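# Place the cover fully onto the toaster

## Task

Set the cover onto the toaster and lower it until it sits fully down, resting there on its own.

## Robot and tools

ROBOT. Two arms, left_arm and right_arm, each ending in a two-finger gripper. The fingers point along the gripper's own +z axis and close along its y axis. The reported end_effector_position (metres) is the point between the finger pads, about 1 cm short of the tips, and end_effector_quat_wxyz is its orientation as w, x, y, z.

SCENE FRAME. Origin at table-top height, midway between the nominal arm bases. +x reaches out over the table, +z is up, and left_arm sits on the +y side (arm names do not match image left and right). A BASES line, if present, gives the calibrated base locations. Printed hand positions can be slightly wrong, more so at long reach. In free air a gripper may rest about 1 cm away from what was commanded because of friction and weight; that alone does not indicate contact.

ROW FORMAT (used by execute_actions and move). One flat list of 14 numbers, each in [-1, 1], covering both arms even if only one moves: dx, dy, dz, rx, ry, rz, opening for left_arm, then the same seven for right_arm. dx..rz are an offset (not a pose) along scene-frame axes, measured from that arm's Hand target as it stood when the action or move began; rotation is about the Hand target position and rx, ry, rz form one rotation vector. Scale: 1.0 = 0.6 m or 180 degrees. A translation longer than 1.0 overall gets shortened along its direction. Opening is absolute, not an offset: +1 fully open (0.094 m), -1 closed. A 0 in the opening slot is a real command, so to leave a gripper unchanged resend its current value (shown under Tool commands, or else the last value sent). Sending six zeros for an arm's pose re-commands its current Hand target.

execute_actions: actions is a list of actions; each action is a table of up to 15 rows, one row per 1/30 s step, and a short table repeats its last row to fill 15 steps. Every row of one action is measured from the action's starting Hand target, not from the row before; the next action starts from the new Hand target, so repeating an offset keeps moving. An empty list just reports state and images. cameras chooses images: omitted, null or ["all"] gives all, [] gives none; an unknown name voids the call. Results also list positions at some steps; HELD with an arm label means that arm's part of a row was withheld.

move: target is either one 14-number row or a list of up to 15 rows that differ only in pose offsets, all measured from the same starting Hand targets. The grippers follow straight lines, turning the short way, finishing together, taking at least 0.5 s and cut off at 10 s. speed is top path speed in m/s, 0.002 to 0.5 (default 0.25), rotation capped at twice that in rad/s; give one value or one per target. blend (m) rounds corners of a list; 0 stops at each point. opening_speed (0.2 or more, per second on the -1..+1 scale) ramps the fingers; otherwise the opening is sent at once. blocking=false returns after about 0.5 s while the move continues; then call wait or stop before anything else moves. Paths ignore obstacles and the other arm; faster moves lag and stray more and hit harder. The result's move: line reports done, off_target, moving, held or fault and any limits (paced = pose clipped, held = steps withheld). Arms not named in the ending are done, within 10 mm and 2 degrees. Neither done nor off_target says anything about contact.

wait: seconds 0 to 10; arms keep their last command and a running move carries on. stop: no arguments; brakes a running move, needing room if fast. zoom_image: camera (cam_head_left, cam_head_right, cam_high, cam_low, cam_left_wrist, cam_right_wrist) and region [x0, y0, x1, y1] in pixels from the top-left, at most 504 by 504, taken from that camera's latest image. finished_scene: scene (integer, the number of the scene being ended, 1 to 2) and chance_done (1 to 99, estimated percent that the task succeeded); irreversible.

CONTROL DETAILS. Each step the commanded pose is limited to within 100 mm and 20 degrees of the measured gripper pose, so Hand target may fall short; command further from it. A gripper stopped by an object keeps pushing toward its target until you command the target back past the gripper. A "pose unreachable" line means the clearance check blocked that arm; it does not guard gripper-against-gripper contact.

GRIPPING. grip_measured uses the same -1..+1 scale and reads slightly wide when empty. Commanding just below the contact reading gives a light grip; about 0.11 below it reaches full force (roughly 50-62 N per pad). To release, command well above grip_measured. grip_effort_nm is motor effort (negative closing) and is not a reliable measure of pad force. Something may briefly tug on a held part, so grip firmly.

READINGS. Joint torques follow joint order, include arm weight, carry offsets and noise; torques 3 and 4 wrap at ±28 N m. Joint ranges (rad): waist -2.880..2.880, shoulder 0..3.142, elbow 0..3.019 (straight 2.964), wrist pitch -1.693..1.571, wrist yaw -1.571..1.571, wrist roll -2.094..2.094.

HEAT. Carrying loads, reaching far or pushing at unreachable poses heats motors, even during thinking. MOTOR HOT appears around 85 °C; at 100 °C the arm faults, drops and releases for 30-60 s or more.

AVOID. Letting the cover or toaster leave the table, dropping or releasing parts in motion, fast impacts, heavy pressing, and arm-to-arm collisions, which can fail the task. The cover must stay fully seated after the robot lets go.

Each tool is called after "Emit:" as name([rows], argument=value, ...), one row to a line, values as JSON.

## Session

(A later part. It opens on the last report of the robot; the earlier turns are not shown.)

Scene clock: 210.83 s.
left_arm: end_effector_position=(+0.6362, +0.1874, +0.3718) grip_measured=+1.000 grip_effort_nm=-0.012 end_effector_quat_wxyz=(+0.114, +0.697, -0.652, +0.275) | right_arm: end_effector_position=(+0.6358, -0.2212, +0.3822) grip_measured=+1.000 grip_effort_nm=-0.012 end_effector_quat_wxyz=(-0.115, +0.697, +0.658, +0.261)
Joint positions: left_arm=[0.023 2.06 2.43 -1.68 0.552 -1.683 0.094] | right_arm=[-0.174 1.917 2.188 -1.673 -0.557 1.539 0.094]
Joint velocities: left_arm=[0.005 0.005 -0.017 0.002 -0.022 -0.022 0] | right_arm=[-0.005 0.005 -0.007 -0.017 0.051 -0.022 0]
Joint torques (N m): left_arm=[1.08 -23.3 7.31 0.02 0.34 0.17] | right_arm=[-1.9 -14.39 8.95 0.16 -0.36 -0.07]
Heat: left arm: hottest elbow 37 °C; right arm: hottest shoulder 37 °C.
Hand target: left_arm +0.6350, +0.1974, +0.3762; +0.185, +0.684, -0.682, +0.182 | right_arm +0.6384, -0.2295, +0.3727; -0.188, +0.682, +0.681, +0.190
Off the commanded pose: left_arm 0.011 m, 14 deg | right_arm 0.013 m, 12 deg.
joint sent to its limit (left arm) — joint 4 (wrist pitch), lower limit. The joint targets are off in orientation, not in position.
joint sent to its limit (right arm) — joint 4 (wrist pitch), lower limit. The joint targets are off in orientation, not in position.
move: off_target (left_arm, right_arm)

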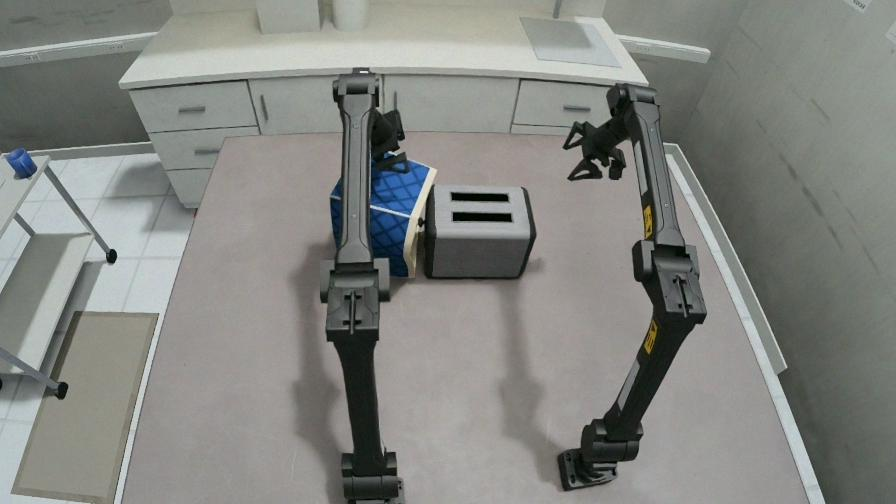

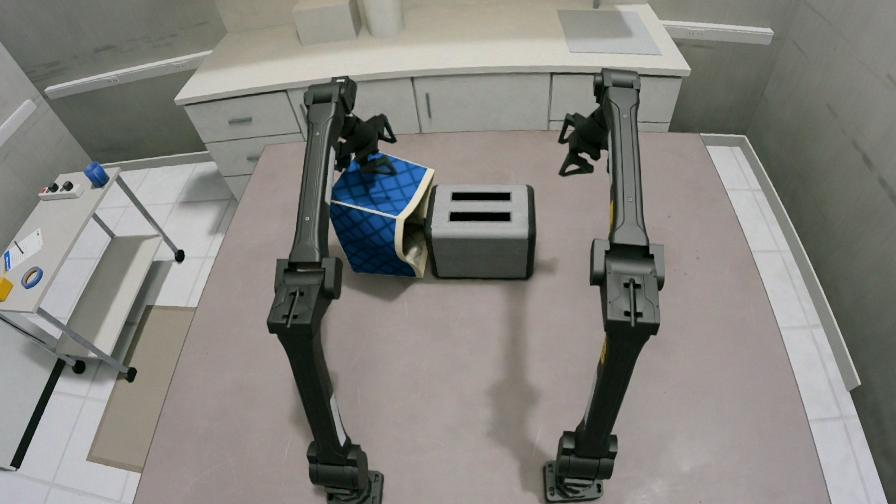

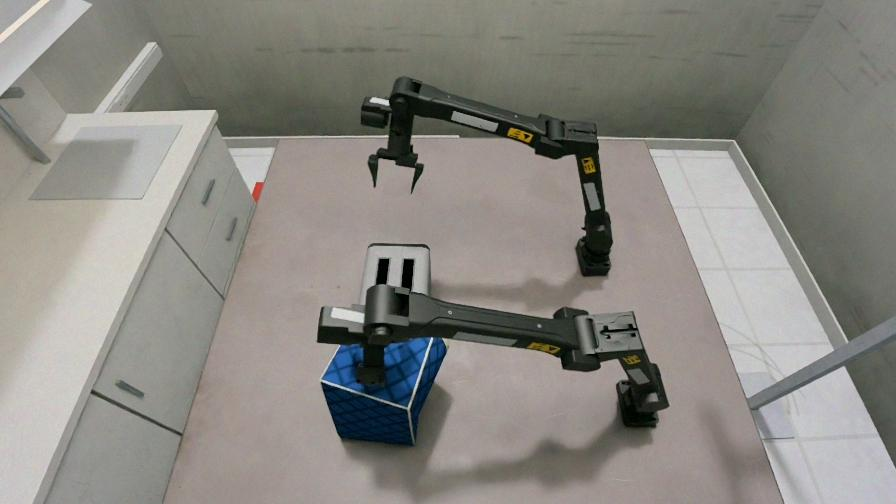

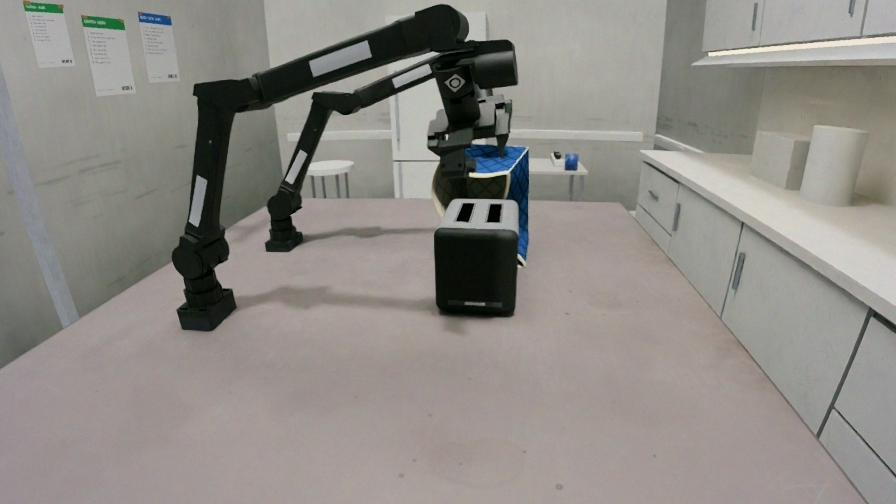

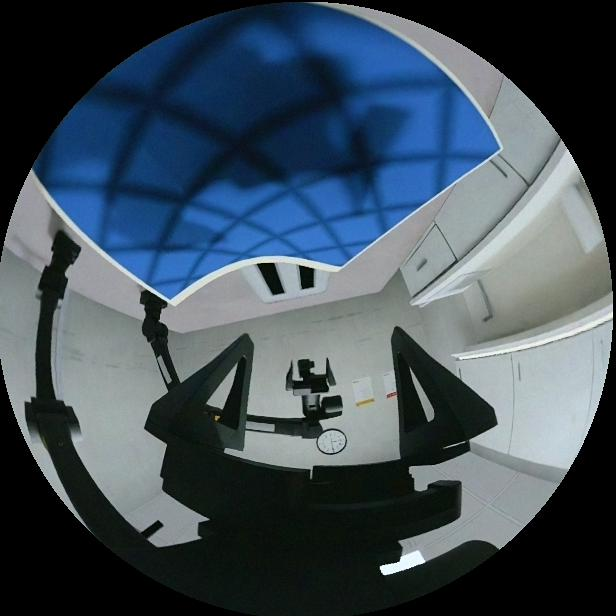

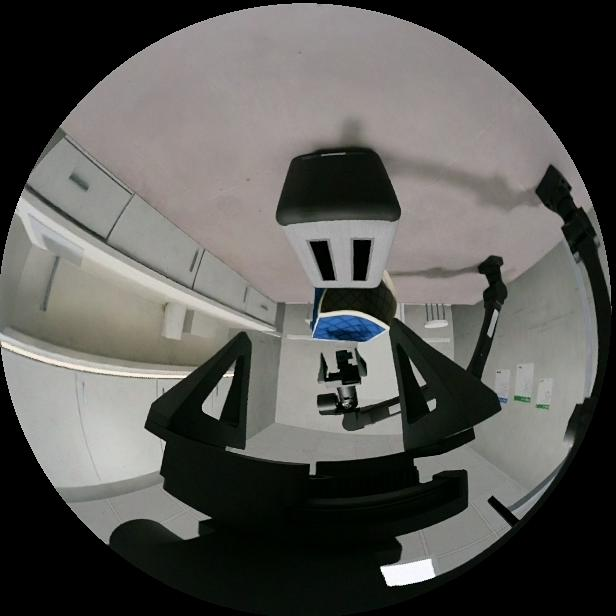

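Emit:
move(target=[-0.2,0.15,0.08,0,0,0,1,0,-0.05,0.0,0,0,0,1])

Emit:
zoom_image(camera="cam_high", region=[300, 220, 500, 460])

Emit:
zoom_image(camera="cam_head_right", region=[300, 120, 560, 300])

Scene clock: 224.93 s.
left_arm: end_effector_position=(+0.5171, +0.2812, +0.4210) grip_measured=+1.000 grip_effort_nm=-0.022 end_effector_quat_wxyz=(+0.081, +0.705, -0.646, +0.281) | right_arm: end_effector_position=(+0.6353, -0.2526, +0.3823) grip_measured=+1.000 grip_effort_nm=-0.017 end_effector_quat_wxyz=(-0.103, +0.700, +0.655, +0.266)
Joint positions: left_arm=[0.2 1.702 2.036 -1.68 0.555 -1.517 0.094] | right_arm=[-0.224 1.917 2.188 -1.673 -0.557 1.498 0.094]
Joint velocities: left_arm=[0.005 0.005 0.017 -0.002 -0.051 -0.007 0] | right_arm=[0.005 -0.005 0.002 0.017 -0.051 -0.007 0]
Joint torques (N m): left_arm=[1.2 -17.85 7.6 0.01 0.11 0.2] | right_arm=[-1.79 -14.39 9.22 0.2 -0.28 -0.06]
Heat: left arm: hottest shoulder 36 °C; right arm: hottest shoulder 37 °C.
Hand target: left_arm +0.5152, +0.2868, +0.4242; +0.185, +0.684, -0.682, +0.183 | right_arm +0.6384, -0.2595, +0.3726; -0.188, +0.682, +0.681, +0.189
Off the commanded pose: left_arm 0.007 m, 17 deg | right_arm 0.012 m, 14 deg.
joint sent to its limit (left arm) — joint 4 (wrist pitch), lower limit. The joint targets are off in orientation, not in position.
joint sent to its limit (right arm) — joint 4 (wrist pitch), lower limit. The joint targets are off in orientation, not in position.
move: off_target (left_arm, right_arm)

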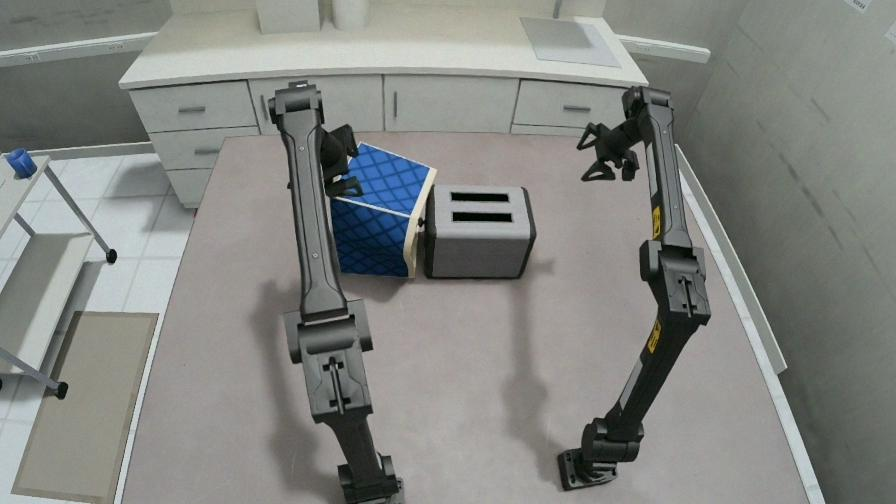

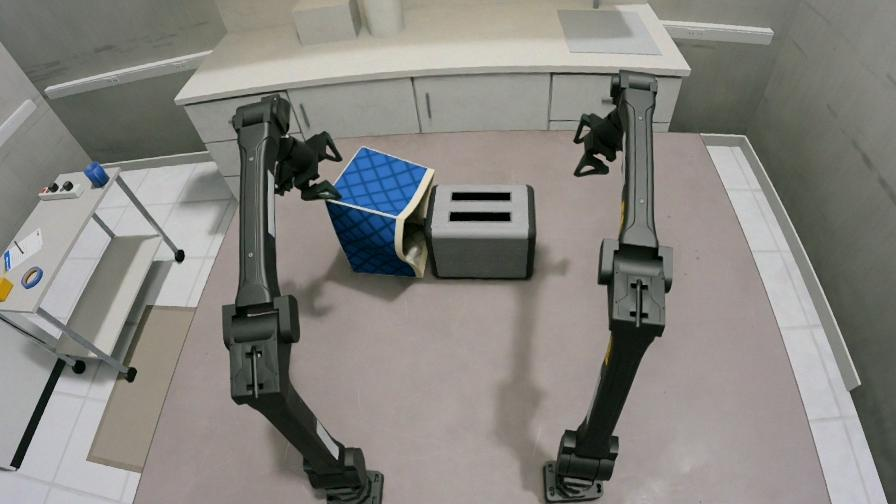

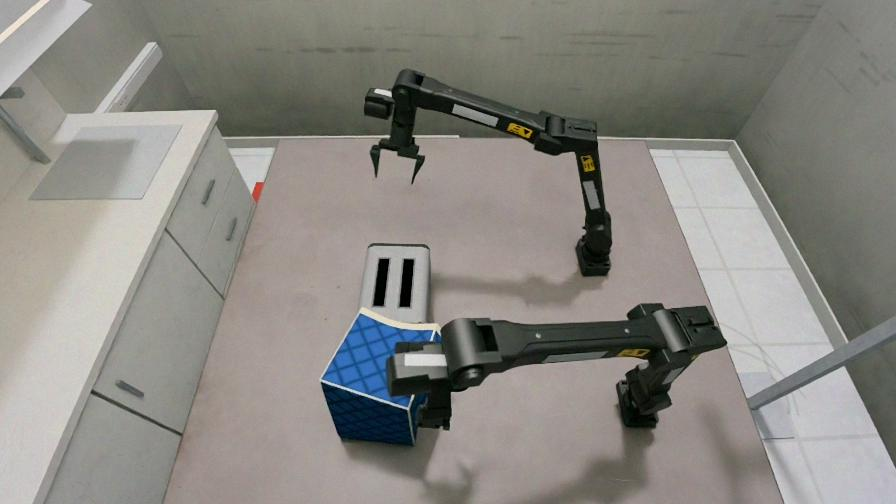

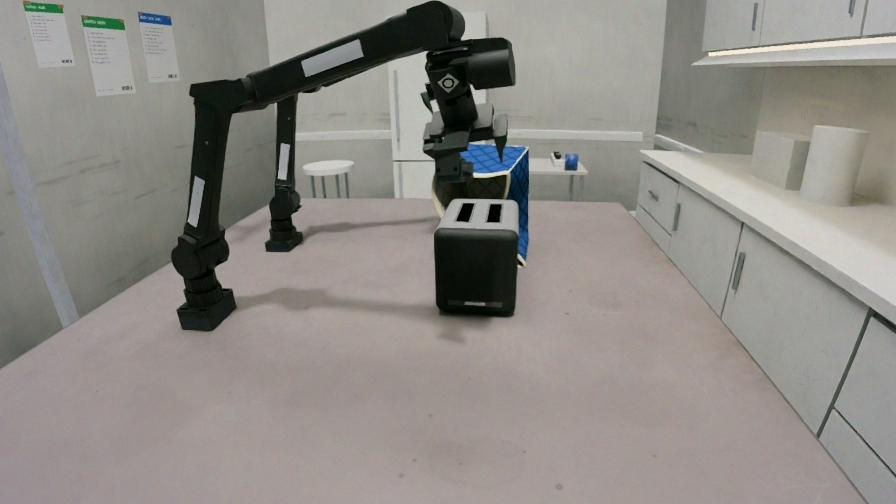

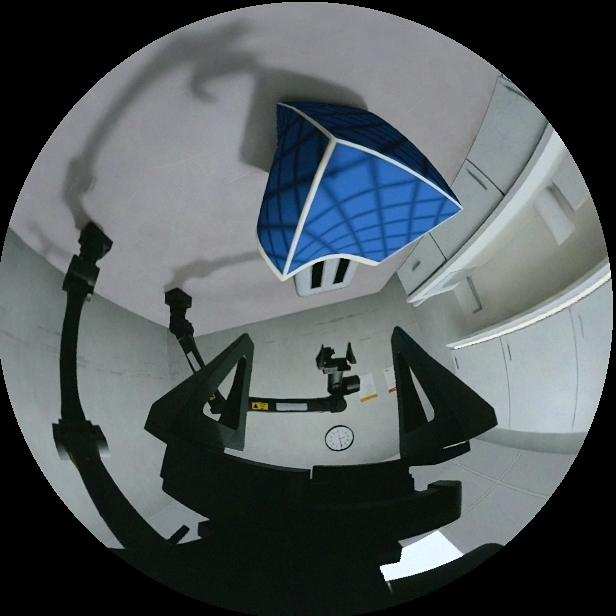

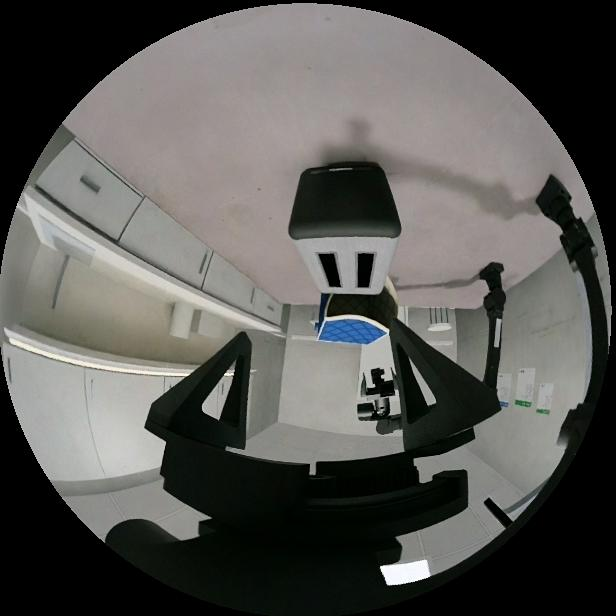

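Scaled by 2.100.

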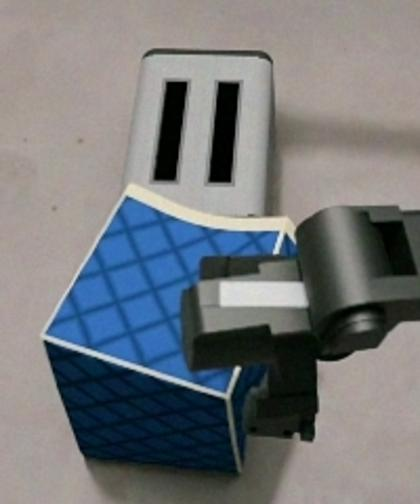

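Scaled by 1.938.

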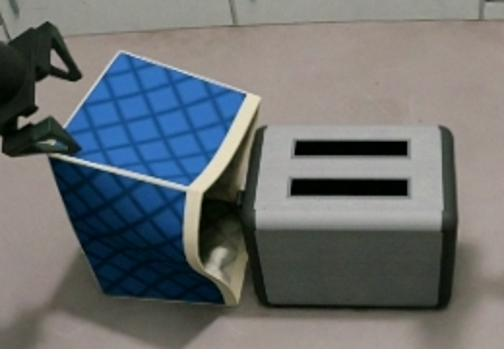

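Emit:
move([
  [0,0,0,0,0,0,1,-0.03,0.1,0.0,0.256,0.451,-0.254,1],
])

Emit:
zoom_image(camera="cam_high", region=[300, 120, 560, 420])

Scene clock: 254.73 s.
left_arm: end_effector_position=(+0.5171, +0.2813, +0.4210) grip_measured=+1.000 grip_effort_nm=-0.017 end_effector_quat_wxyz=(+0.081, +0.705, -0.646, +0.281) | right_arm: end_effector_position=(+0.6141, -0.1966, +0.3877) grip_measured=+1.000 grip_effort_nm=-0.027 end_effector_quat_wxyz=(-0.601, +0.675, +0.218, +0.368)
Joint positions: left_arm=[0.2 1.702 2.036 -1.68 0.555 -1.516 0.094] | right_arm=[-0.275 1.917 1.824 -1.673 -1.564 2.083 0.094]
Joint velocities: left_arm=[0.005 0.015 0.002 0.007 0.022 -0.022 0] | right_arm=[-0.005 -0.015 -0.012 0.012 0.007 -0.022 0]
Joint torques (N m): left_arm=[0.67 -17.79 7.64 -0.01 0.14 0.19] | right_arm=[-1.14 -13.68 7.6 -0.34 -0.88 0.38]
Heat: left arm: hottest elbow 35 °C; right arm: hottest shoulder 37 °C.
Hand target: left_arm +0.5152, +0.2868, +0.4242; +0.185, +0.684, -0.682, +0.183 | right_arm +0.6180, -0.1986, +0.3720; -0.658, +0.705, +0.137, +0.228
Off the commanded pose: left_arm 0.007 m, 17 deg | right_arm 0.017 m, 51 deg; orientation clipped.
joint sent to its limit (left arm) — joint 4 (wrist pitch), lower limit. The joint targets are off in orientation, not in position.
joint sent to its limit (right arm) — joint 4 (wrist pitch), lower limit; joint 5 (wrist yaw), lower limit; joint 6 (wrist roll), upper limit. The joint targets are off in orientation, not in position.
move: off_target (left_arm, right_arm); limits=paced

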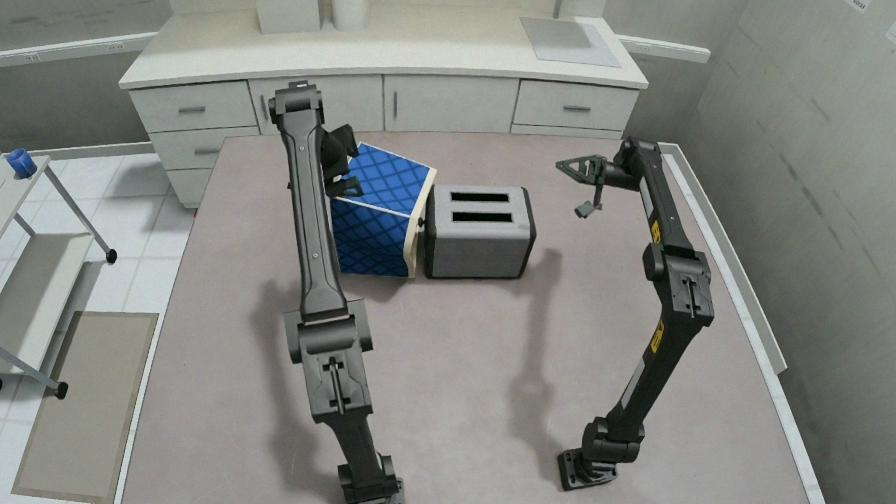

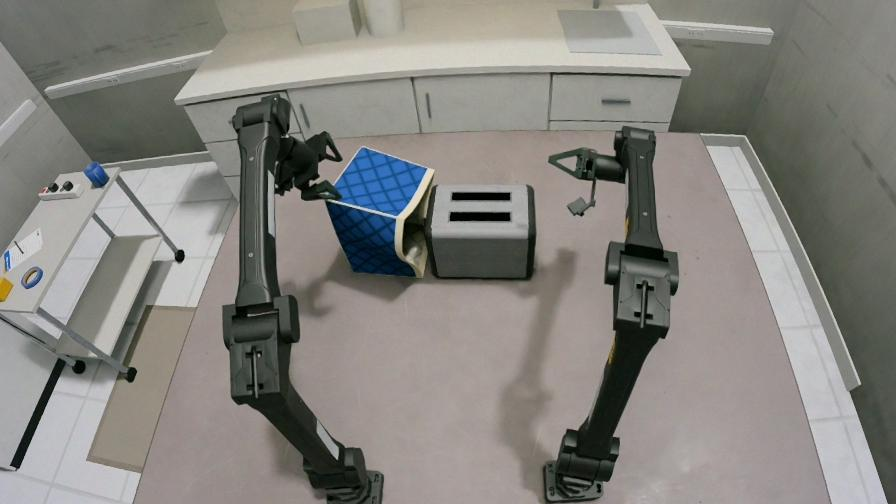

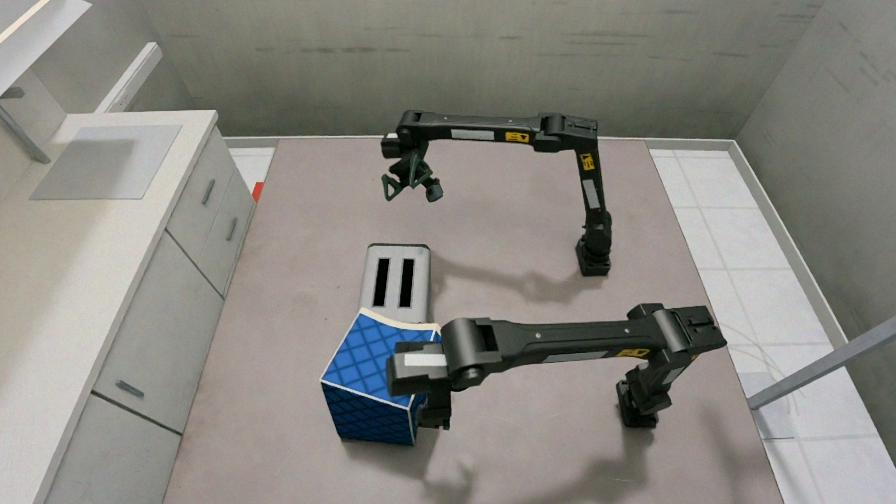

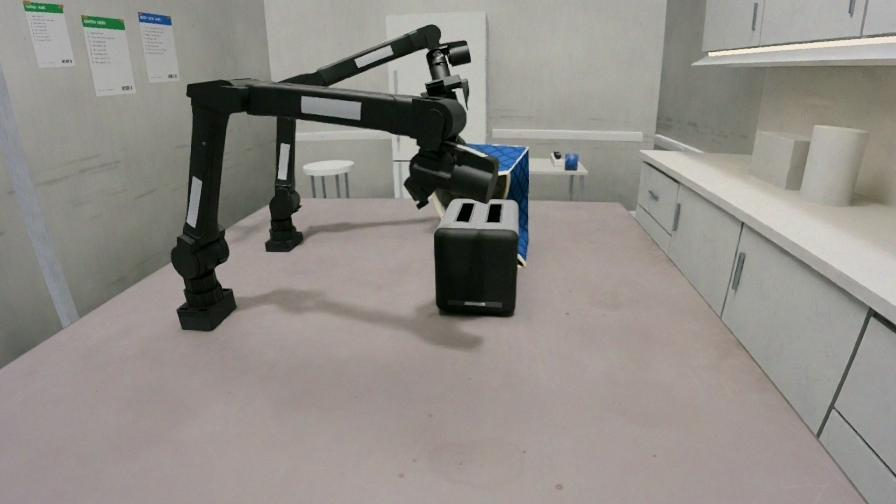

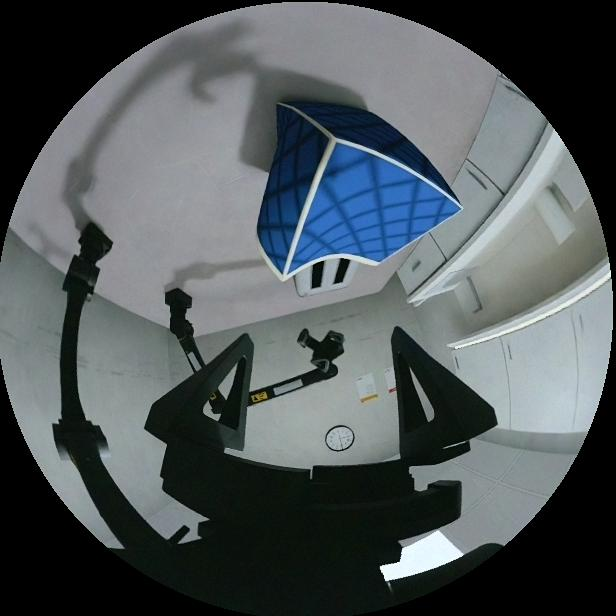

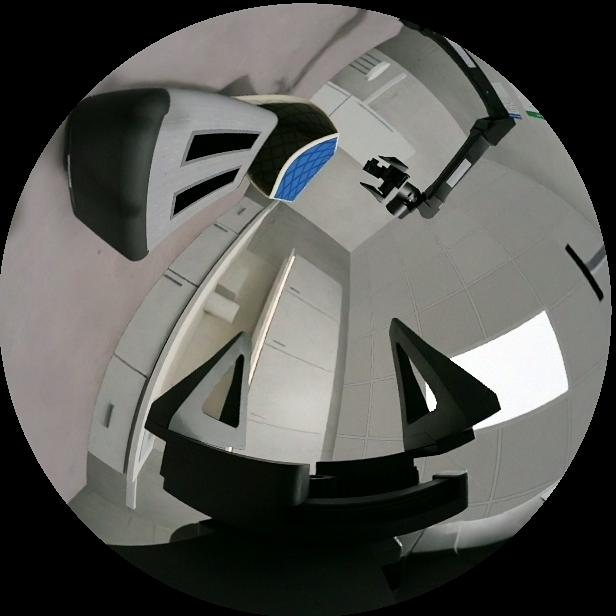

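Scaled by 1.680.

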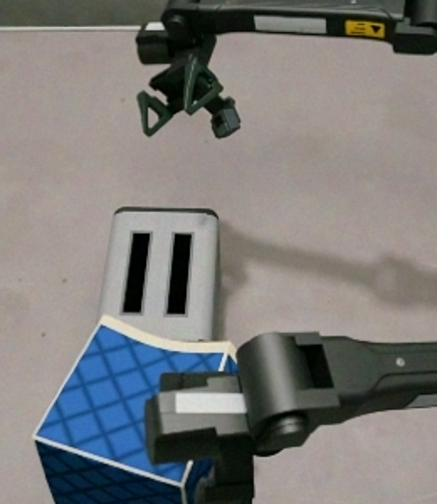

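Emit:
move(target=[0,0.0,0,0,0,0,1,0,0,0.0,-0.055,-0.83,0.028,1], cameras=["cam_high","cam_right_wrist"])

Scene clock: 271.33 s.
left_arm: end_effector_position=(+0.5171, +0.2814, +0.4210) grip_measured=+1.000 grip_effort_nm=-0.007 end_effector_quat_wxyz=(+0.081, +0.705, -0.647, +0.281) | right_arm: end_effector_position=(+0.6259, -0.1994, +0.3614) grip_measured=+1.000 grip_effort_nm=-0.037 end_effector_quat_wxyz=(+0.070, +0.102, +0.701, +0.702)
Joint positions: left_arm=[0.2 1.702 2.036 -1.68 0.555 -1.516 0.094] | right_arm=[-0.275 1.79 1.51 -0.476 -1.565 0.86 0.094]
Joint velocities: left_arm=[-0.005 -0.005 0.002 -0.032 -0.007 -0.007 0] | right_arm=[-0.015 -0.005 -0.017 0.007 -0.007 -0.066 0]
Joint torques (N m): left_arm=[0.67 -17.9 7.5 0.03 0.14 0.18] | right_arm=[-1.08 -16.32 8.51 1.14 -0.67 -0.16]
Heat: left arm: hottest elbow 35 °C; right arm: hottest shoulder 37 °C.
Hand target: left_arm +0.5152, +0.2868, +0.4242; +0.184, +0.684, -0.682, +0.183 | right_arm +0.6181, -0.1986, +0.3735; -0.001, +0.002, +0.706, +0.708
Off the commanded pose: left_arm 0.007 m, 17 deg | right_arm 0.013 m, 14 deg.
joint sent to its limit (left arm) — joint 4 (wrist pitch), lower limit. The joint targets are off in orientation, not in position.
joint sent to its limit (right arm) — joint 5 (wrist yaw), lower limit. The joint targets are off in orientation, not in position.
move: off_target (left_arm, right_arm)
Images, in order (width x height): cam_high 896x504, cam_right_wrist 616x616.

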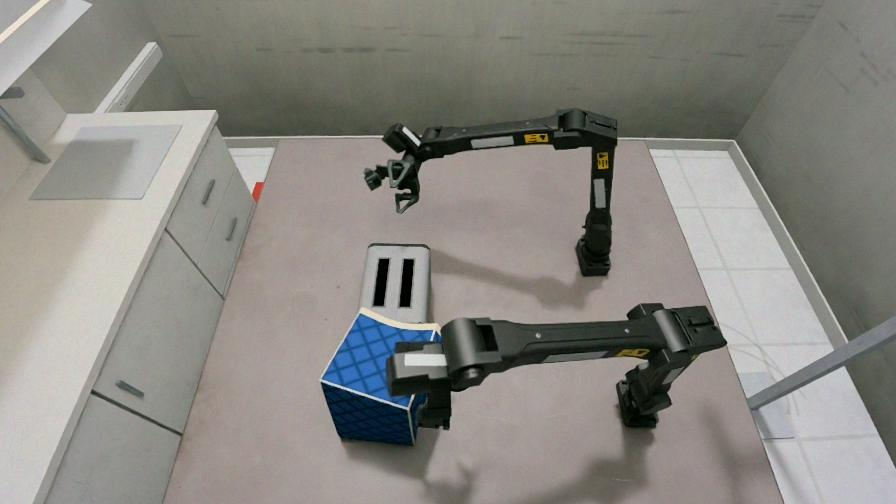

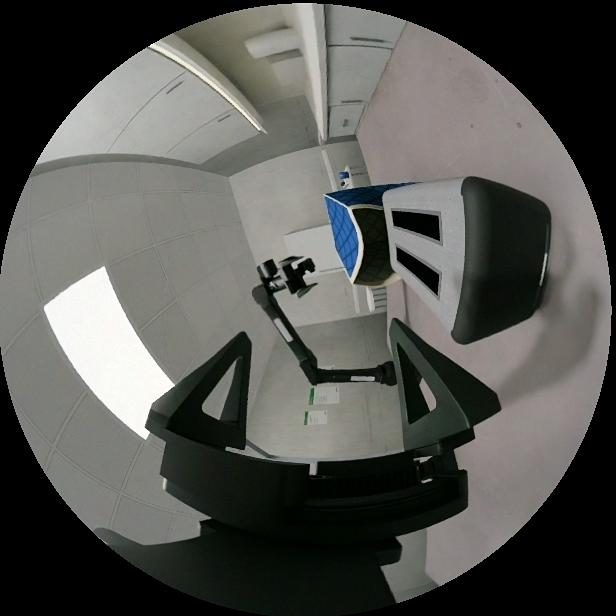

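Emit:
move(target=[-0.15,0.05,0,0,0,0,1,0.0,0.4,-0.08,0,0,0,1], speed=0.15)

Emit:
zoom_image(camera="cam_right_wrist", region=[120, 100, 520, 480])

Scene clock: 279.20 s.
left_arm: end_effector_position=(+0.4332, +0.3114, +0.4131) grip_measured=+1.000 grip_effort_nm=-0.012 end_effector_quat_wxyz=(+0.070, +0.709, -0.649, +0.268) | right_arm: end_effector_position=(+0.6123, +0.0373, +0.3544) grip_measured=+1.000 grip_effort_nm=-0.022 end_effector_quat_wxyz=(+0.017, -0.016, +0.704, +0.710)
Joint positions: left_arm=[0.293 1.498 1.776 -1.68 0.537 -1.408 0.094] | right_arm=[0.115 1.841 1.405 0.488 -1.417 1.575 0.094]
Joint velocities: left_arm=[-0.024 -0.005 0.002 0.012 -0.037 0.066 0] | right_arm=[-0.024 -0.015 0.012 -0.012 -0.051 0.022 0]
Joint torques (N m): left_arm=[0.91 -15.5 7.46 -0.24 0.11 0.2] | right_arm=[-0.56 -12.51 8.17 1.55 0.2 0.18]
Heat: left arm: hottest elbow 35 °C; right arm: hottest shoulder 37 °C.
Hand target: left_arm +0.4254, +0.3171, +0.4239; +0.184, +0.684, -0.682, +0.184 | right_arm +0.6166, +0.0413, +0.3289; -0.001, +0.002, +0.702, +0.712
Off the commanded pose: left_arm 0.015 m, 17 deg | right_arm 0.030 m, 3 deg.
joint sent to its limit (left arm) — joint 4 (wrist pitch), lower limit. The joint targets are off in orientation, not in position.
move: off_target (left_arm, right_arm)

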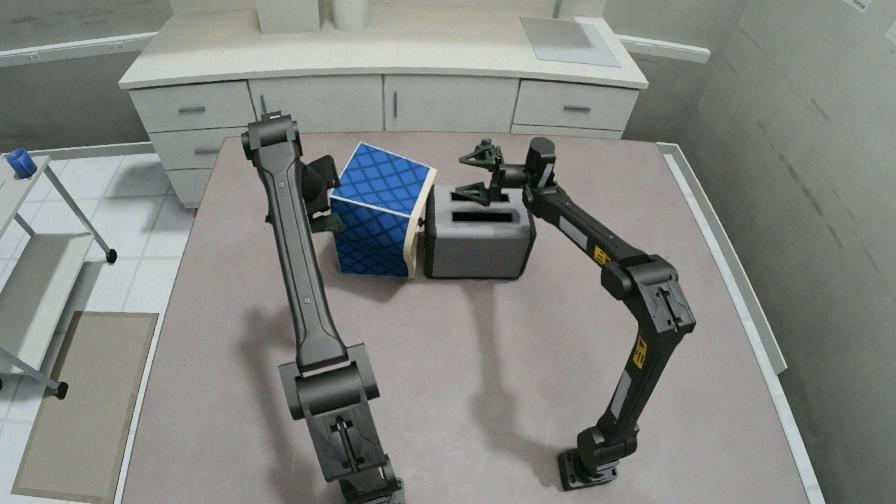

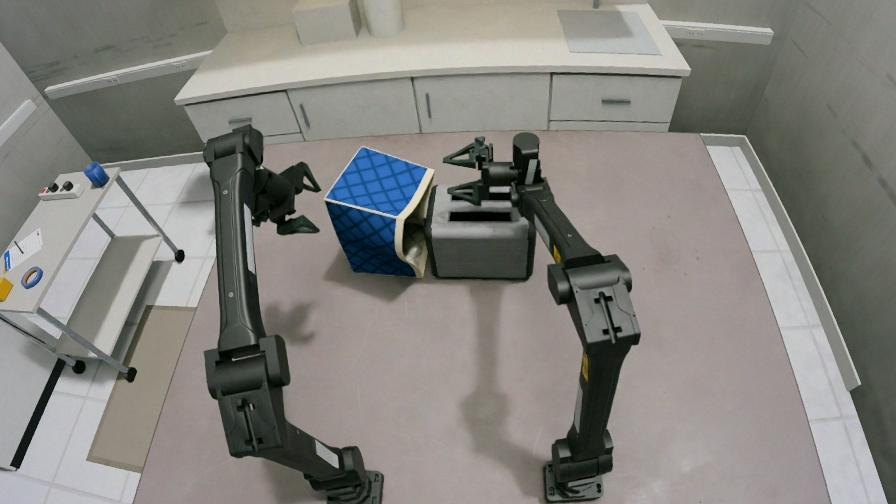

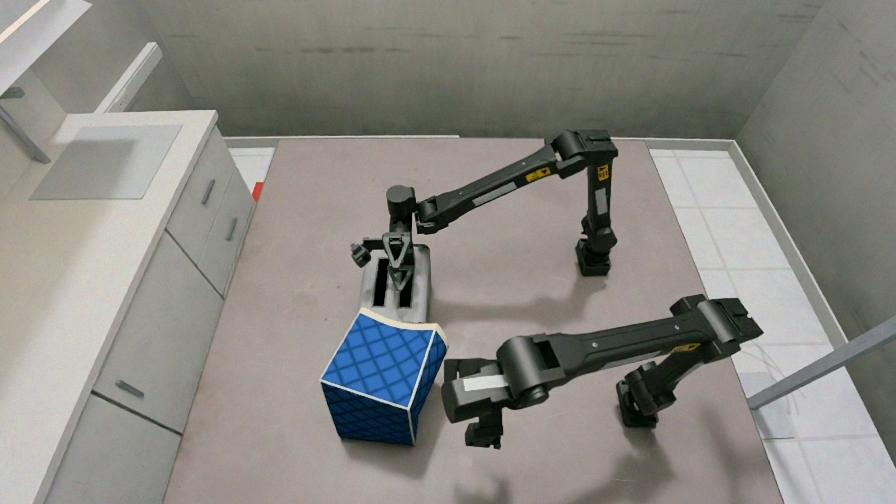

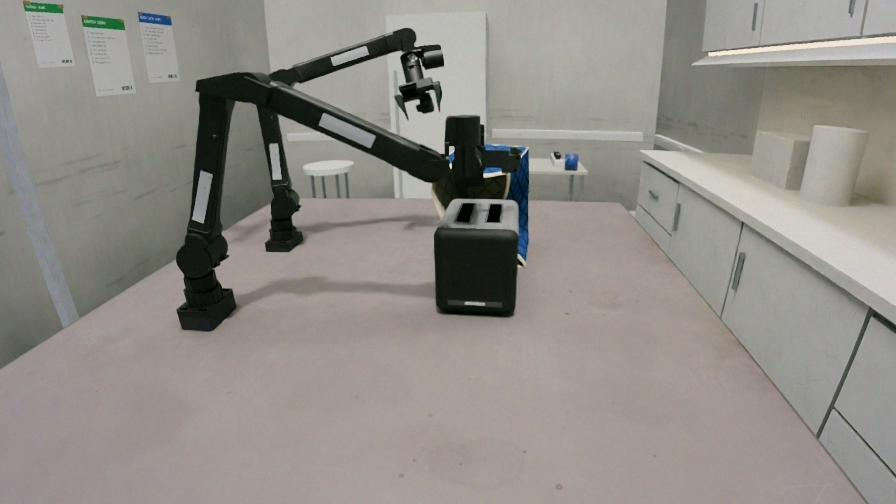

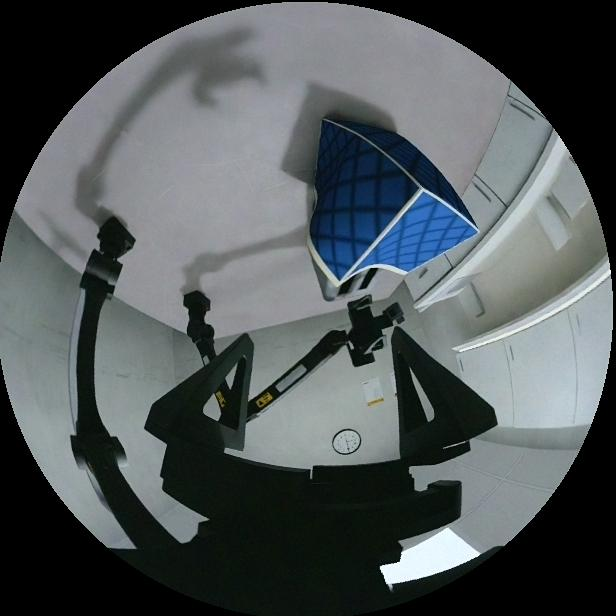

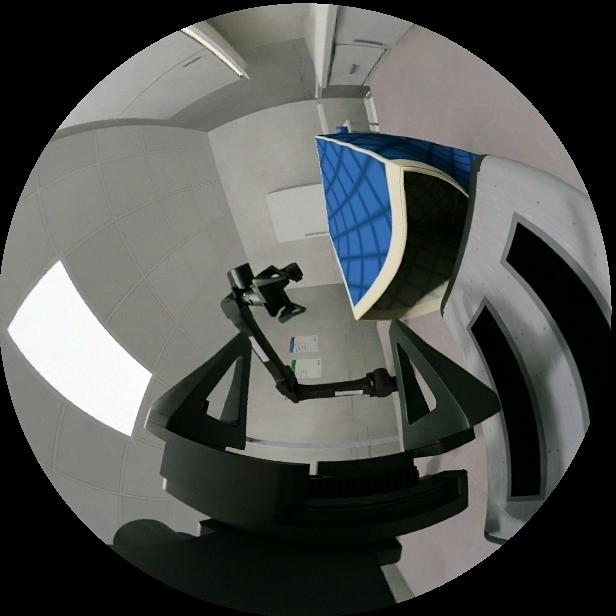

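Scaled by 1.260 from the camera's 616x616 image, which has a finer 880x880 frame.

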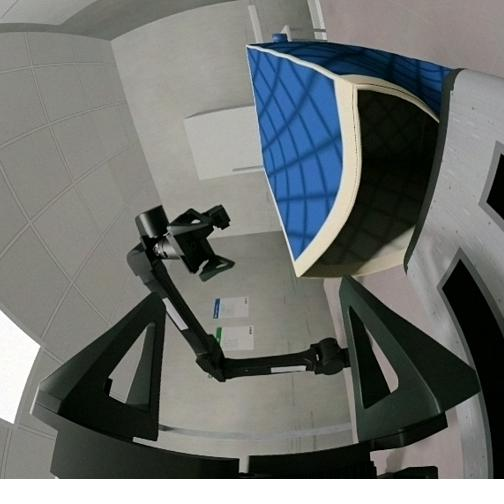

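Emit:
move(target=[0,0,0,0,0,0,1,0.045,0,-0.07,0,0,0,1])

Scene clock: 296.43 s.
left_arm: end_effector_position=(+0.4332, +0.3115, +0.4130) grip_measured=+1.000 grip_effort_nm=-0.012 end_effector_quat_wxyz=(+0.070, +0.709, -0.649, +0.267) | right_arm: end_effector_position=(+0.6299, +0.0401, +0.2940) grip_measured=+0.999 grip_effort_nm=0.066 end_effector_quat_wxyz=(+0.001, -0.002, +0.705, +0.710)
Joint positions: left_arm=[0.293 1.498 1.776 -1.68 0.537 -1.408 0.094] | right_arm=[0.115 1.957 1.407 0.598 -1.42 1.615 0.094]
Joint velocities: left_arm=[-0.015 0.005 -0.007 -0.002 -0.007 -0.081 0] | right_arm=[0.005 -0.044 0.002 0.012 -0.022 -0.007 0]
Joint torques (N m): left_arm=[1.03 -15.5 7.38 -0.1 0.14 0.17] | right_arm=[-1.08 -13.16 11.9 1.52 0.13 0.21]
Heat: left arm: hottest elbow 35 °C; right arm: hottest shoulder 36 °C.
Hand target: left_arm +0.4254, +0.3171, +0.4239; +0.184, +0.684, -0.682, +0.184 | right_arm +0.6430, +0.0413, +0.2865; -0.001, +0.002, +0.702, +0.712
Off the commanded pose: left_arm 0.015 m, 17 deg | right_arm 0.015 m, 1 deg.
joint sent to its limit (left arm) — joint 4 (wrist pitch), lower limit. The joint targets are off in orientation, not in position.
move: off_target (left_arm, right_arm)

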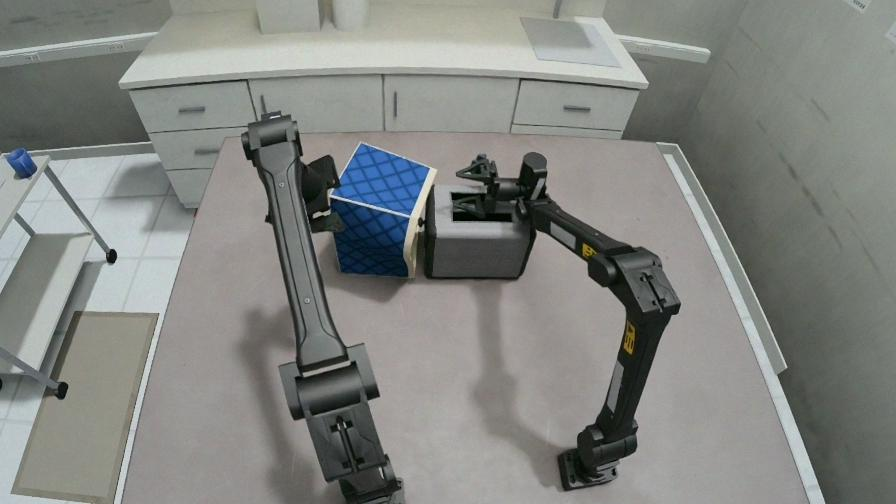

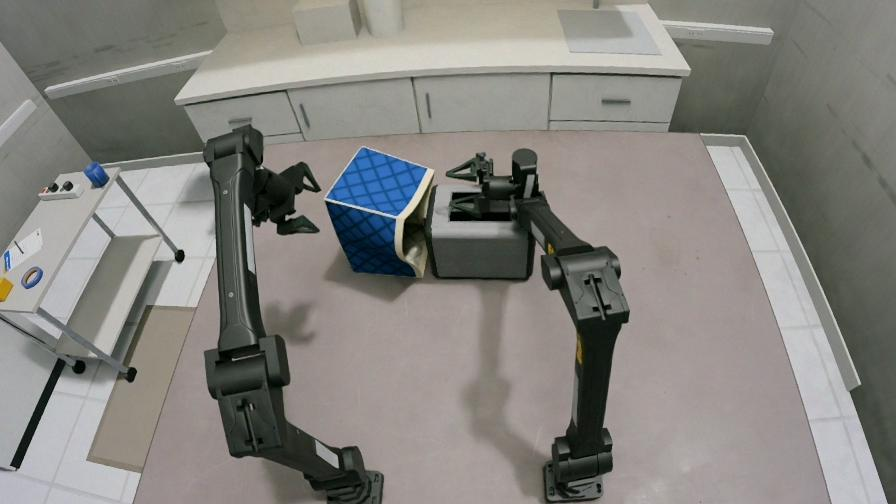

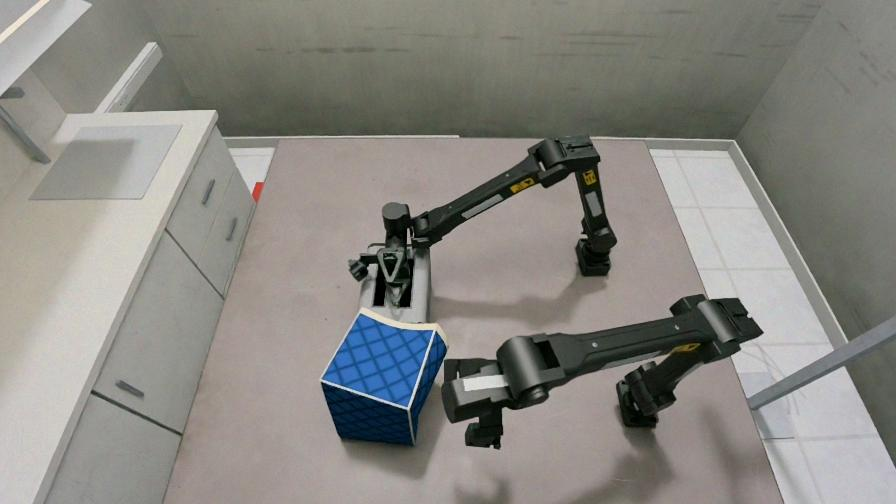

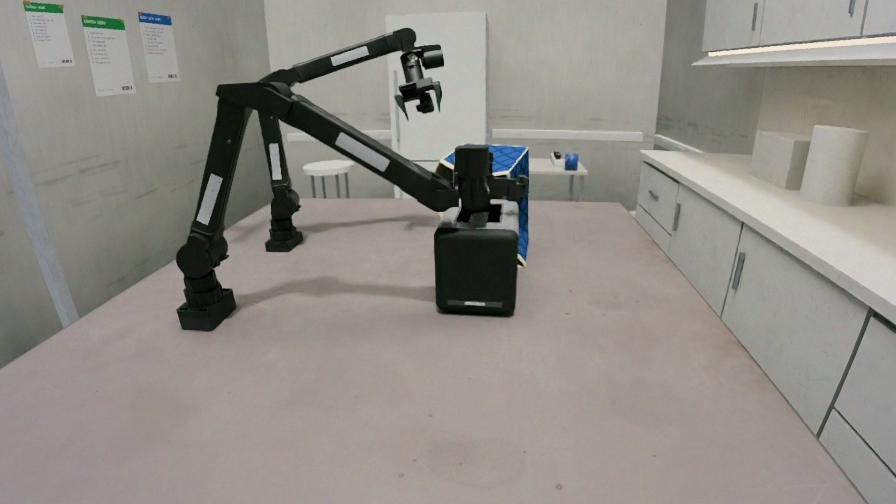

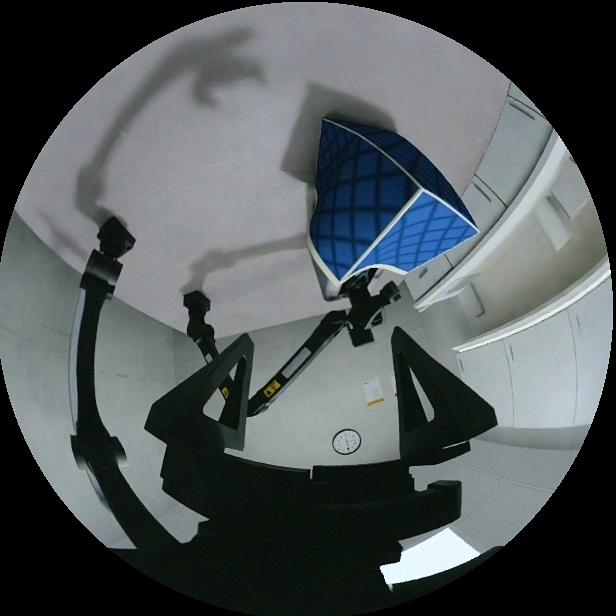

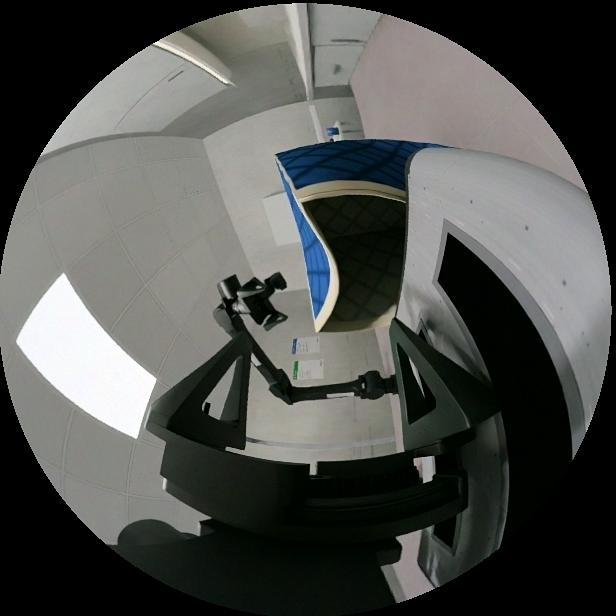

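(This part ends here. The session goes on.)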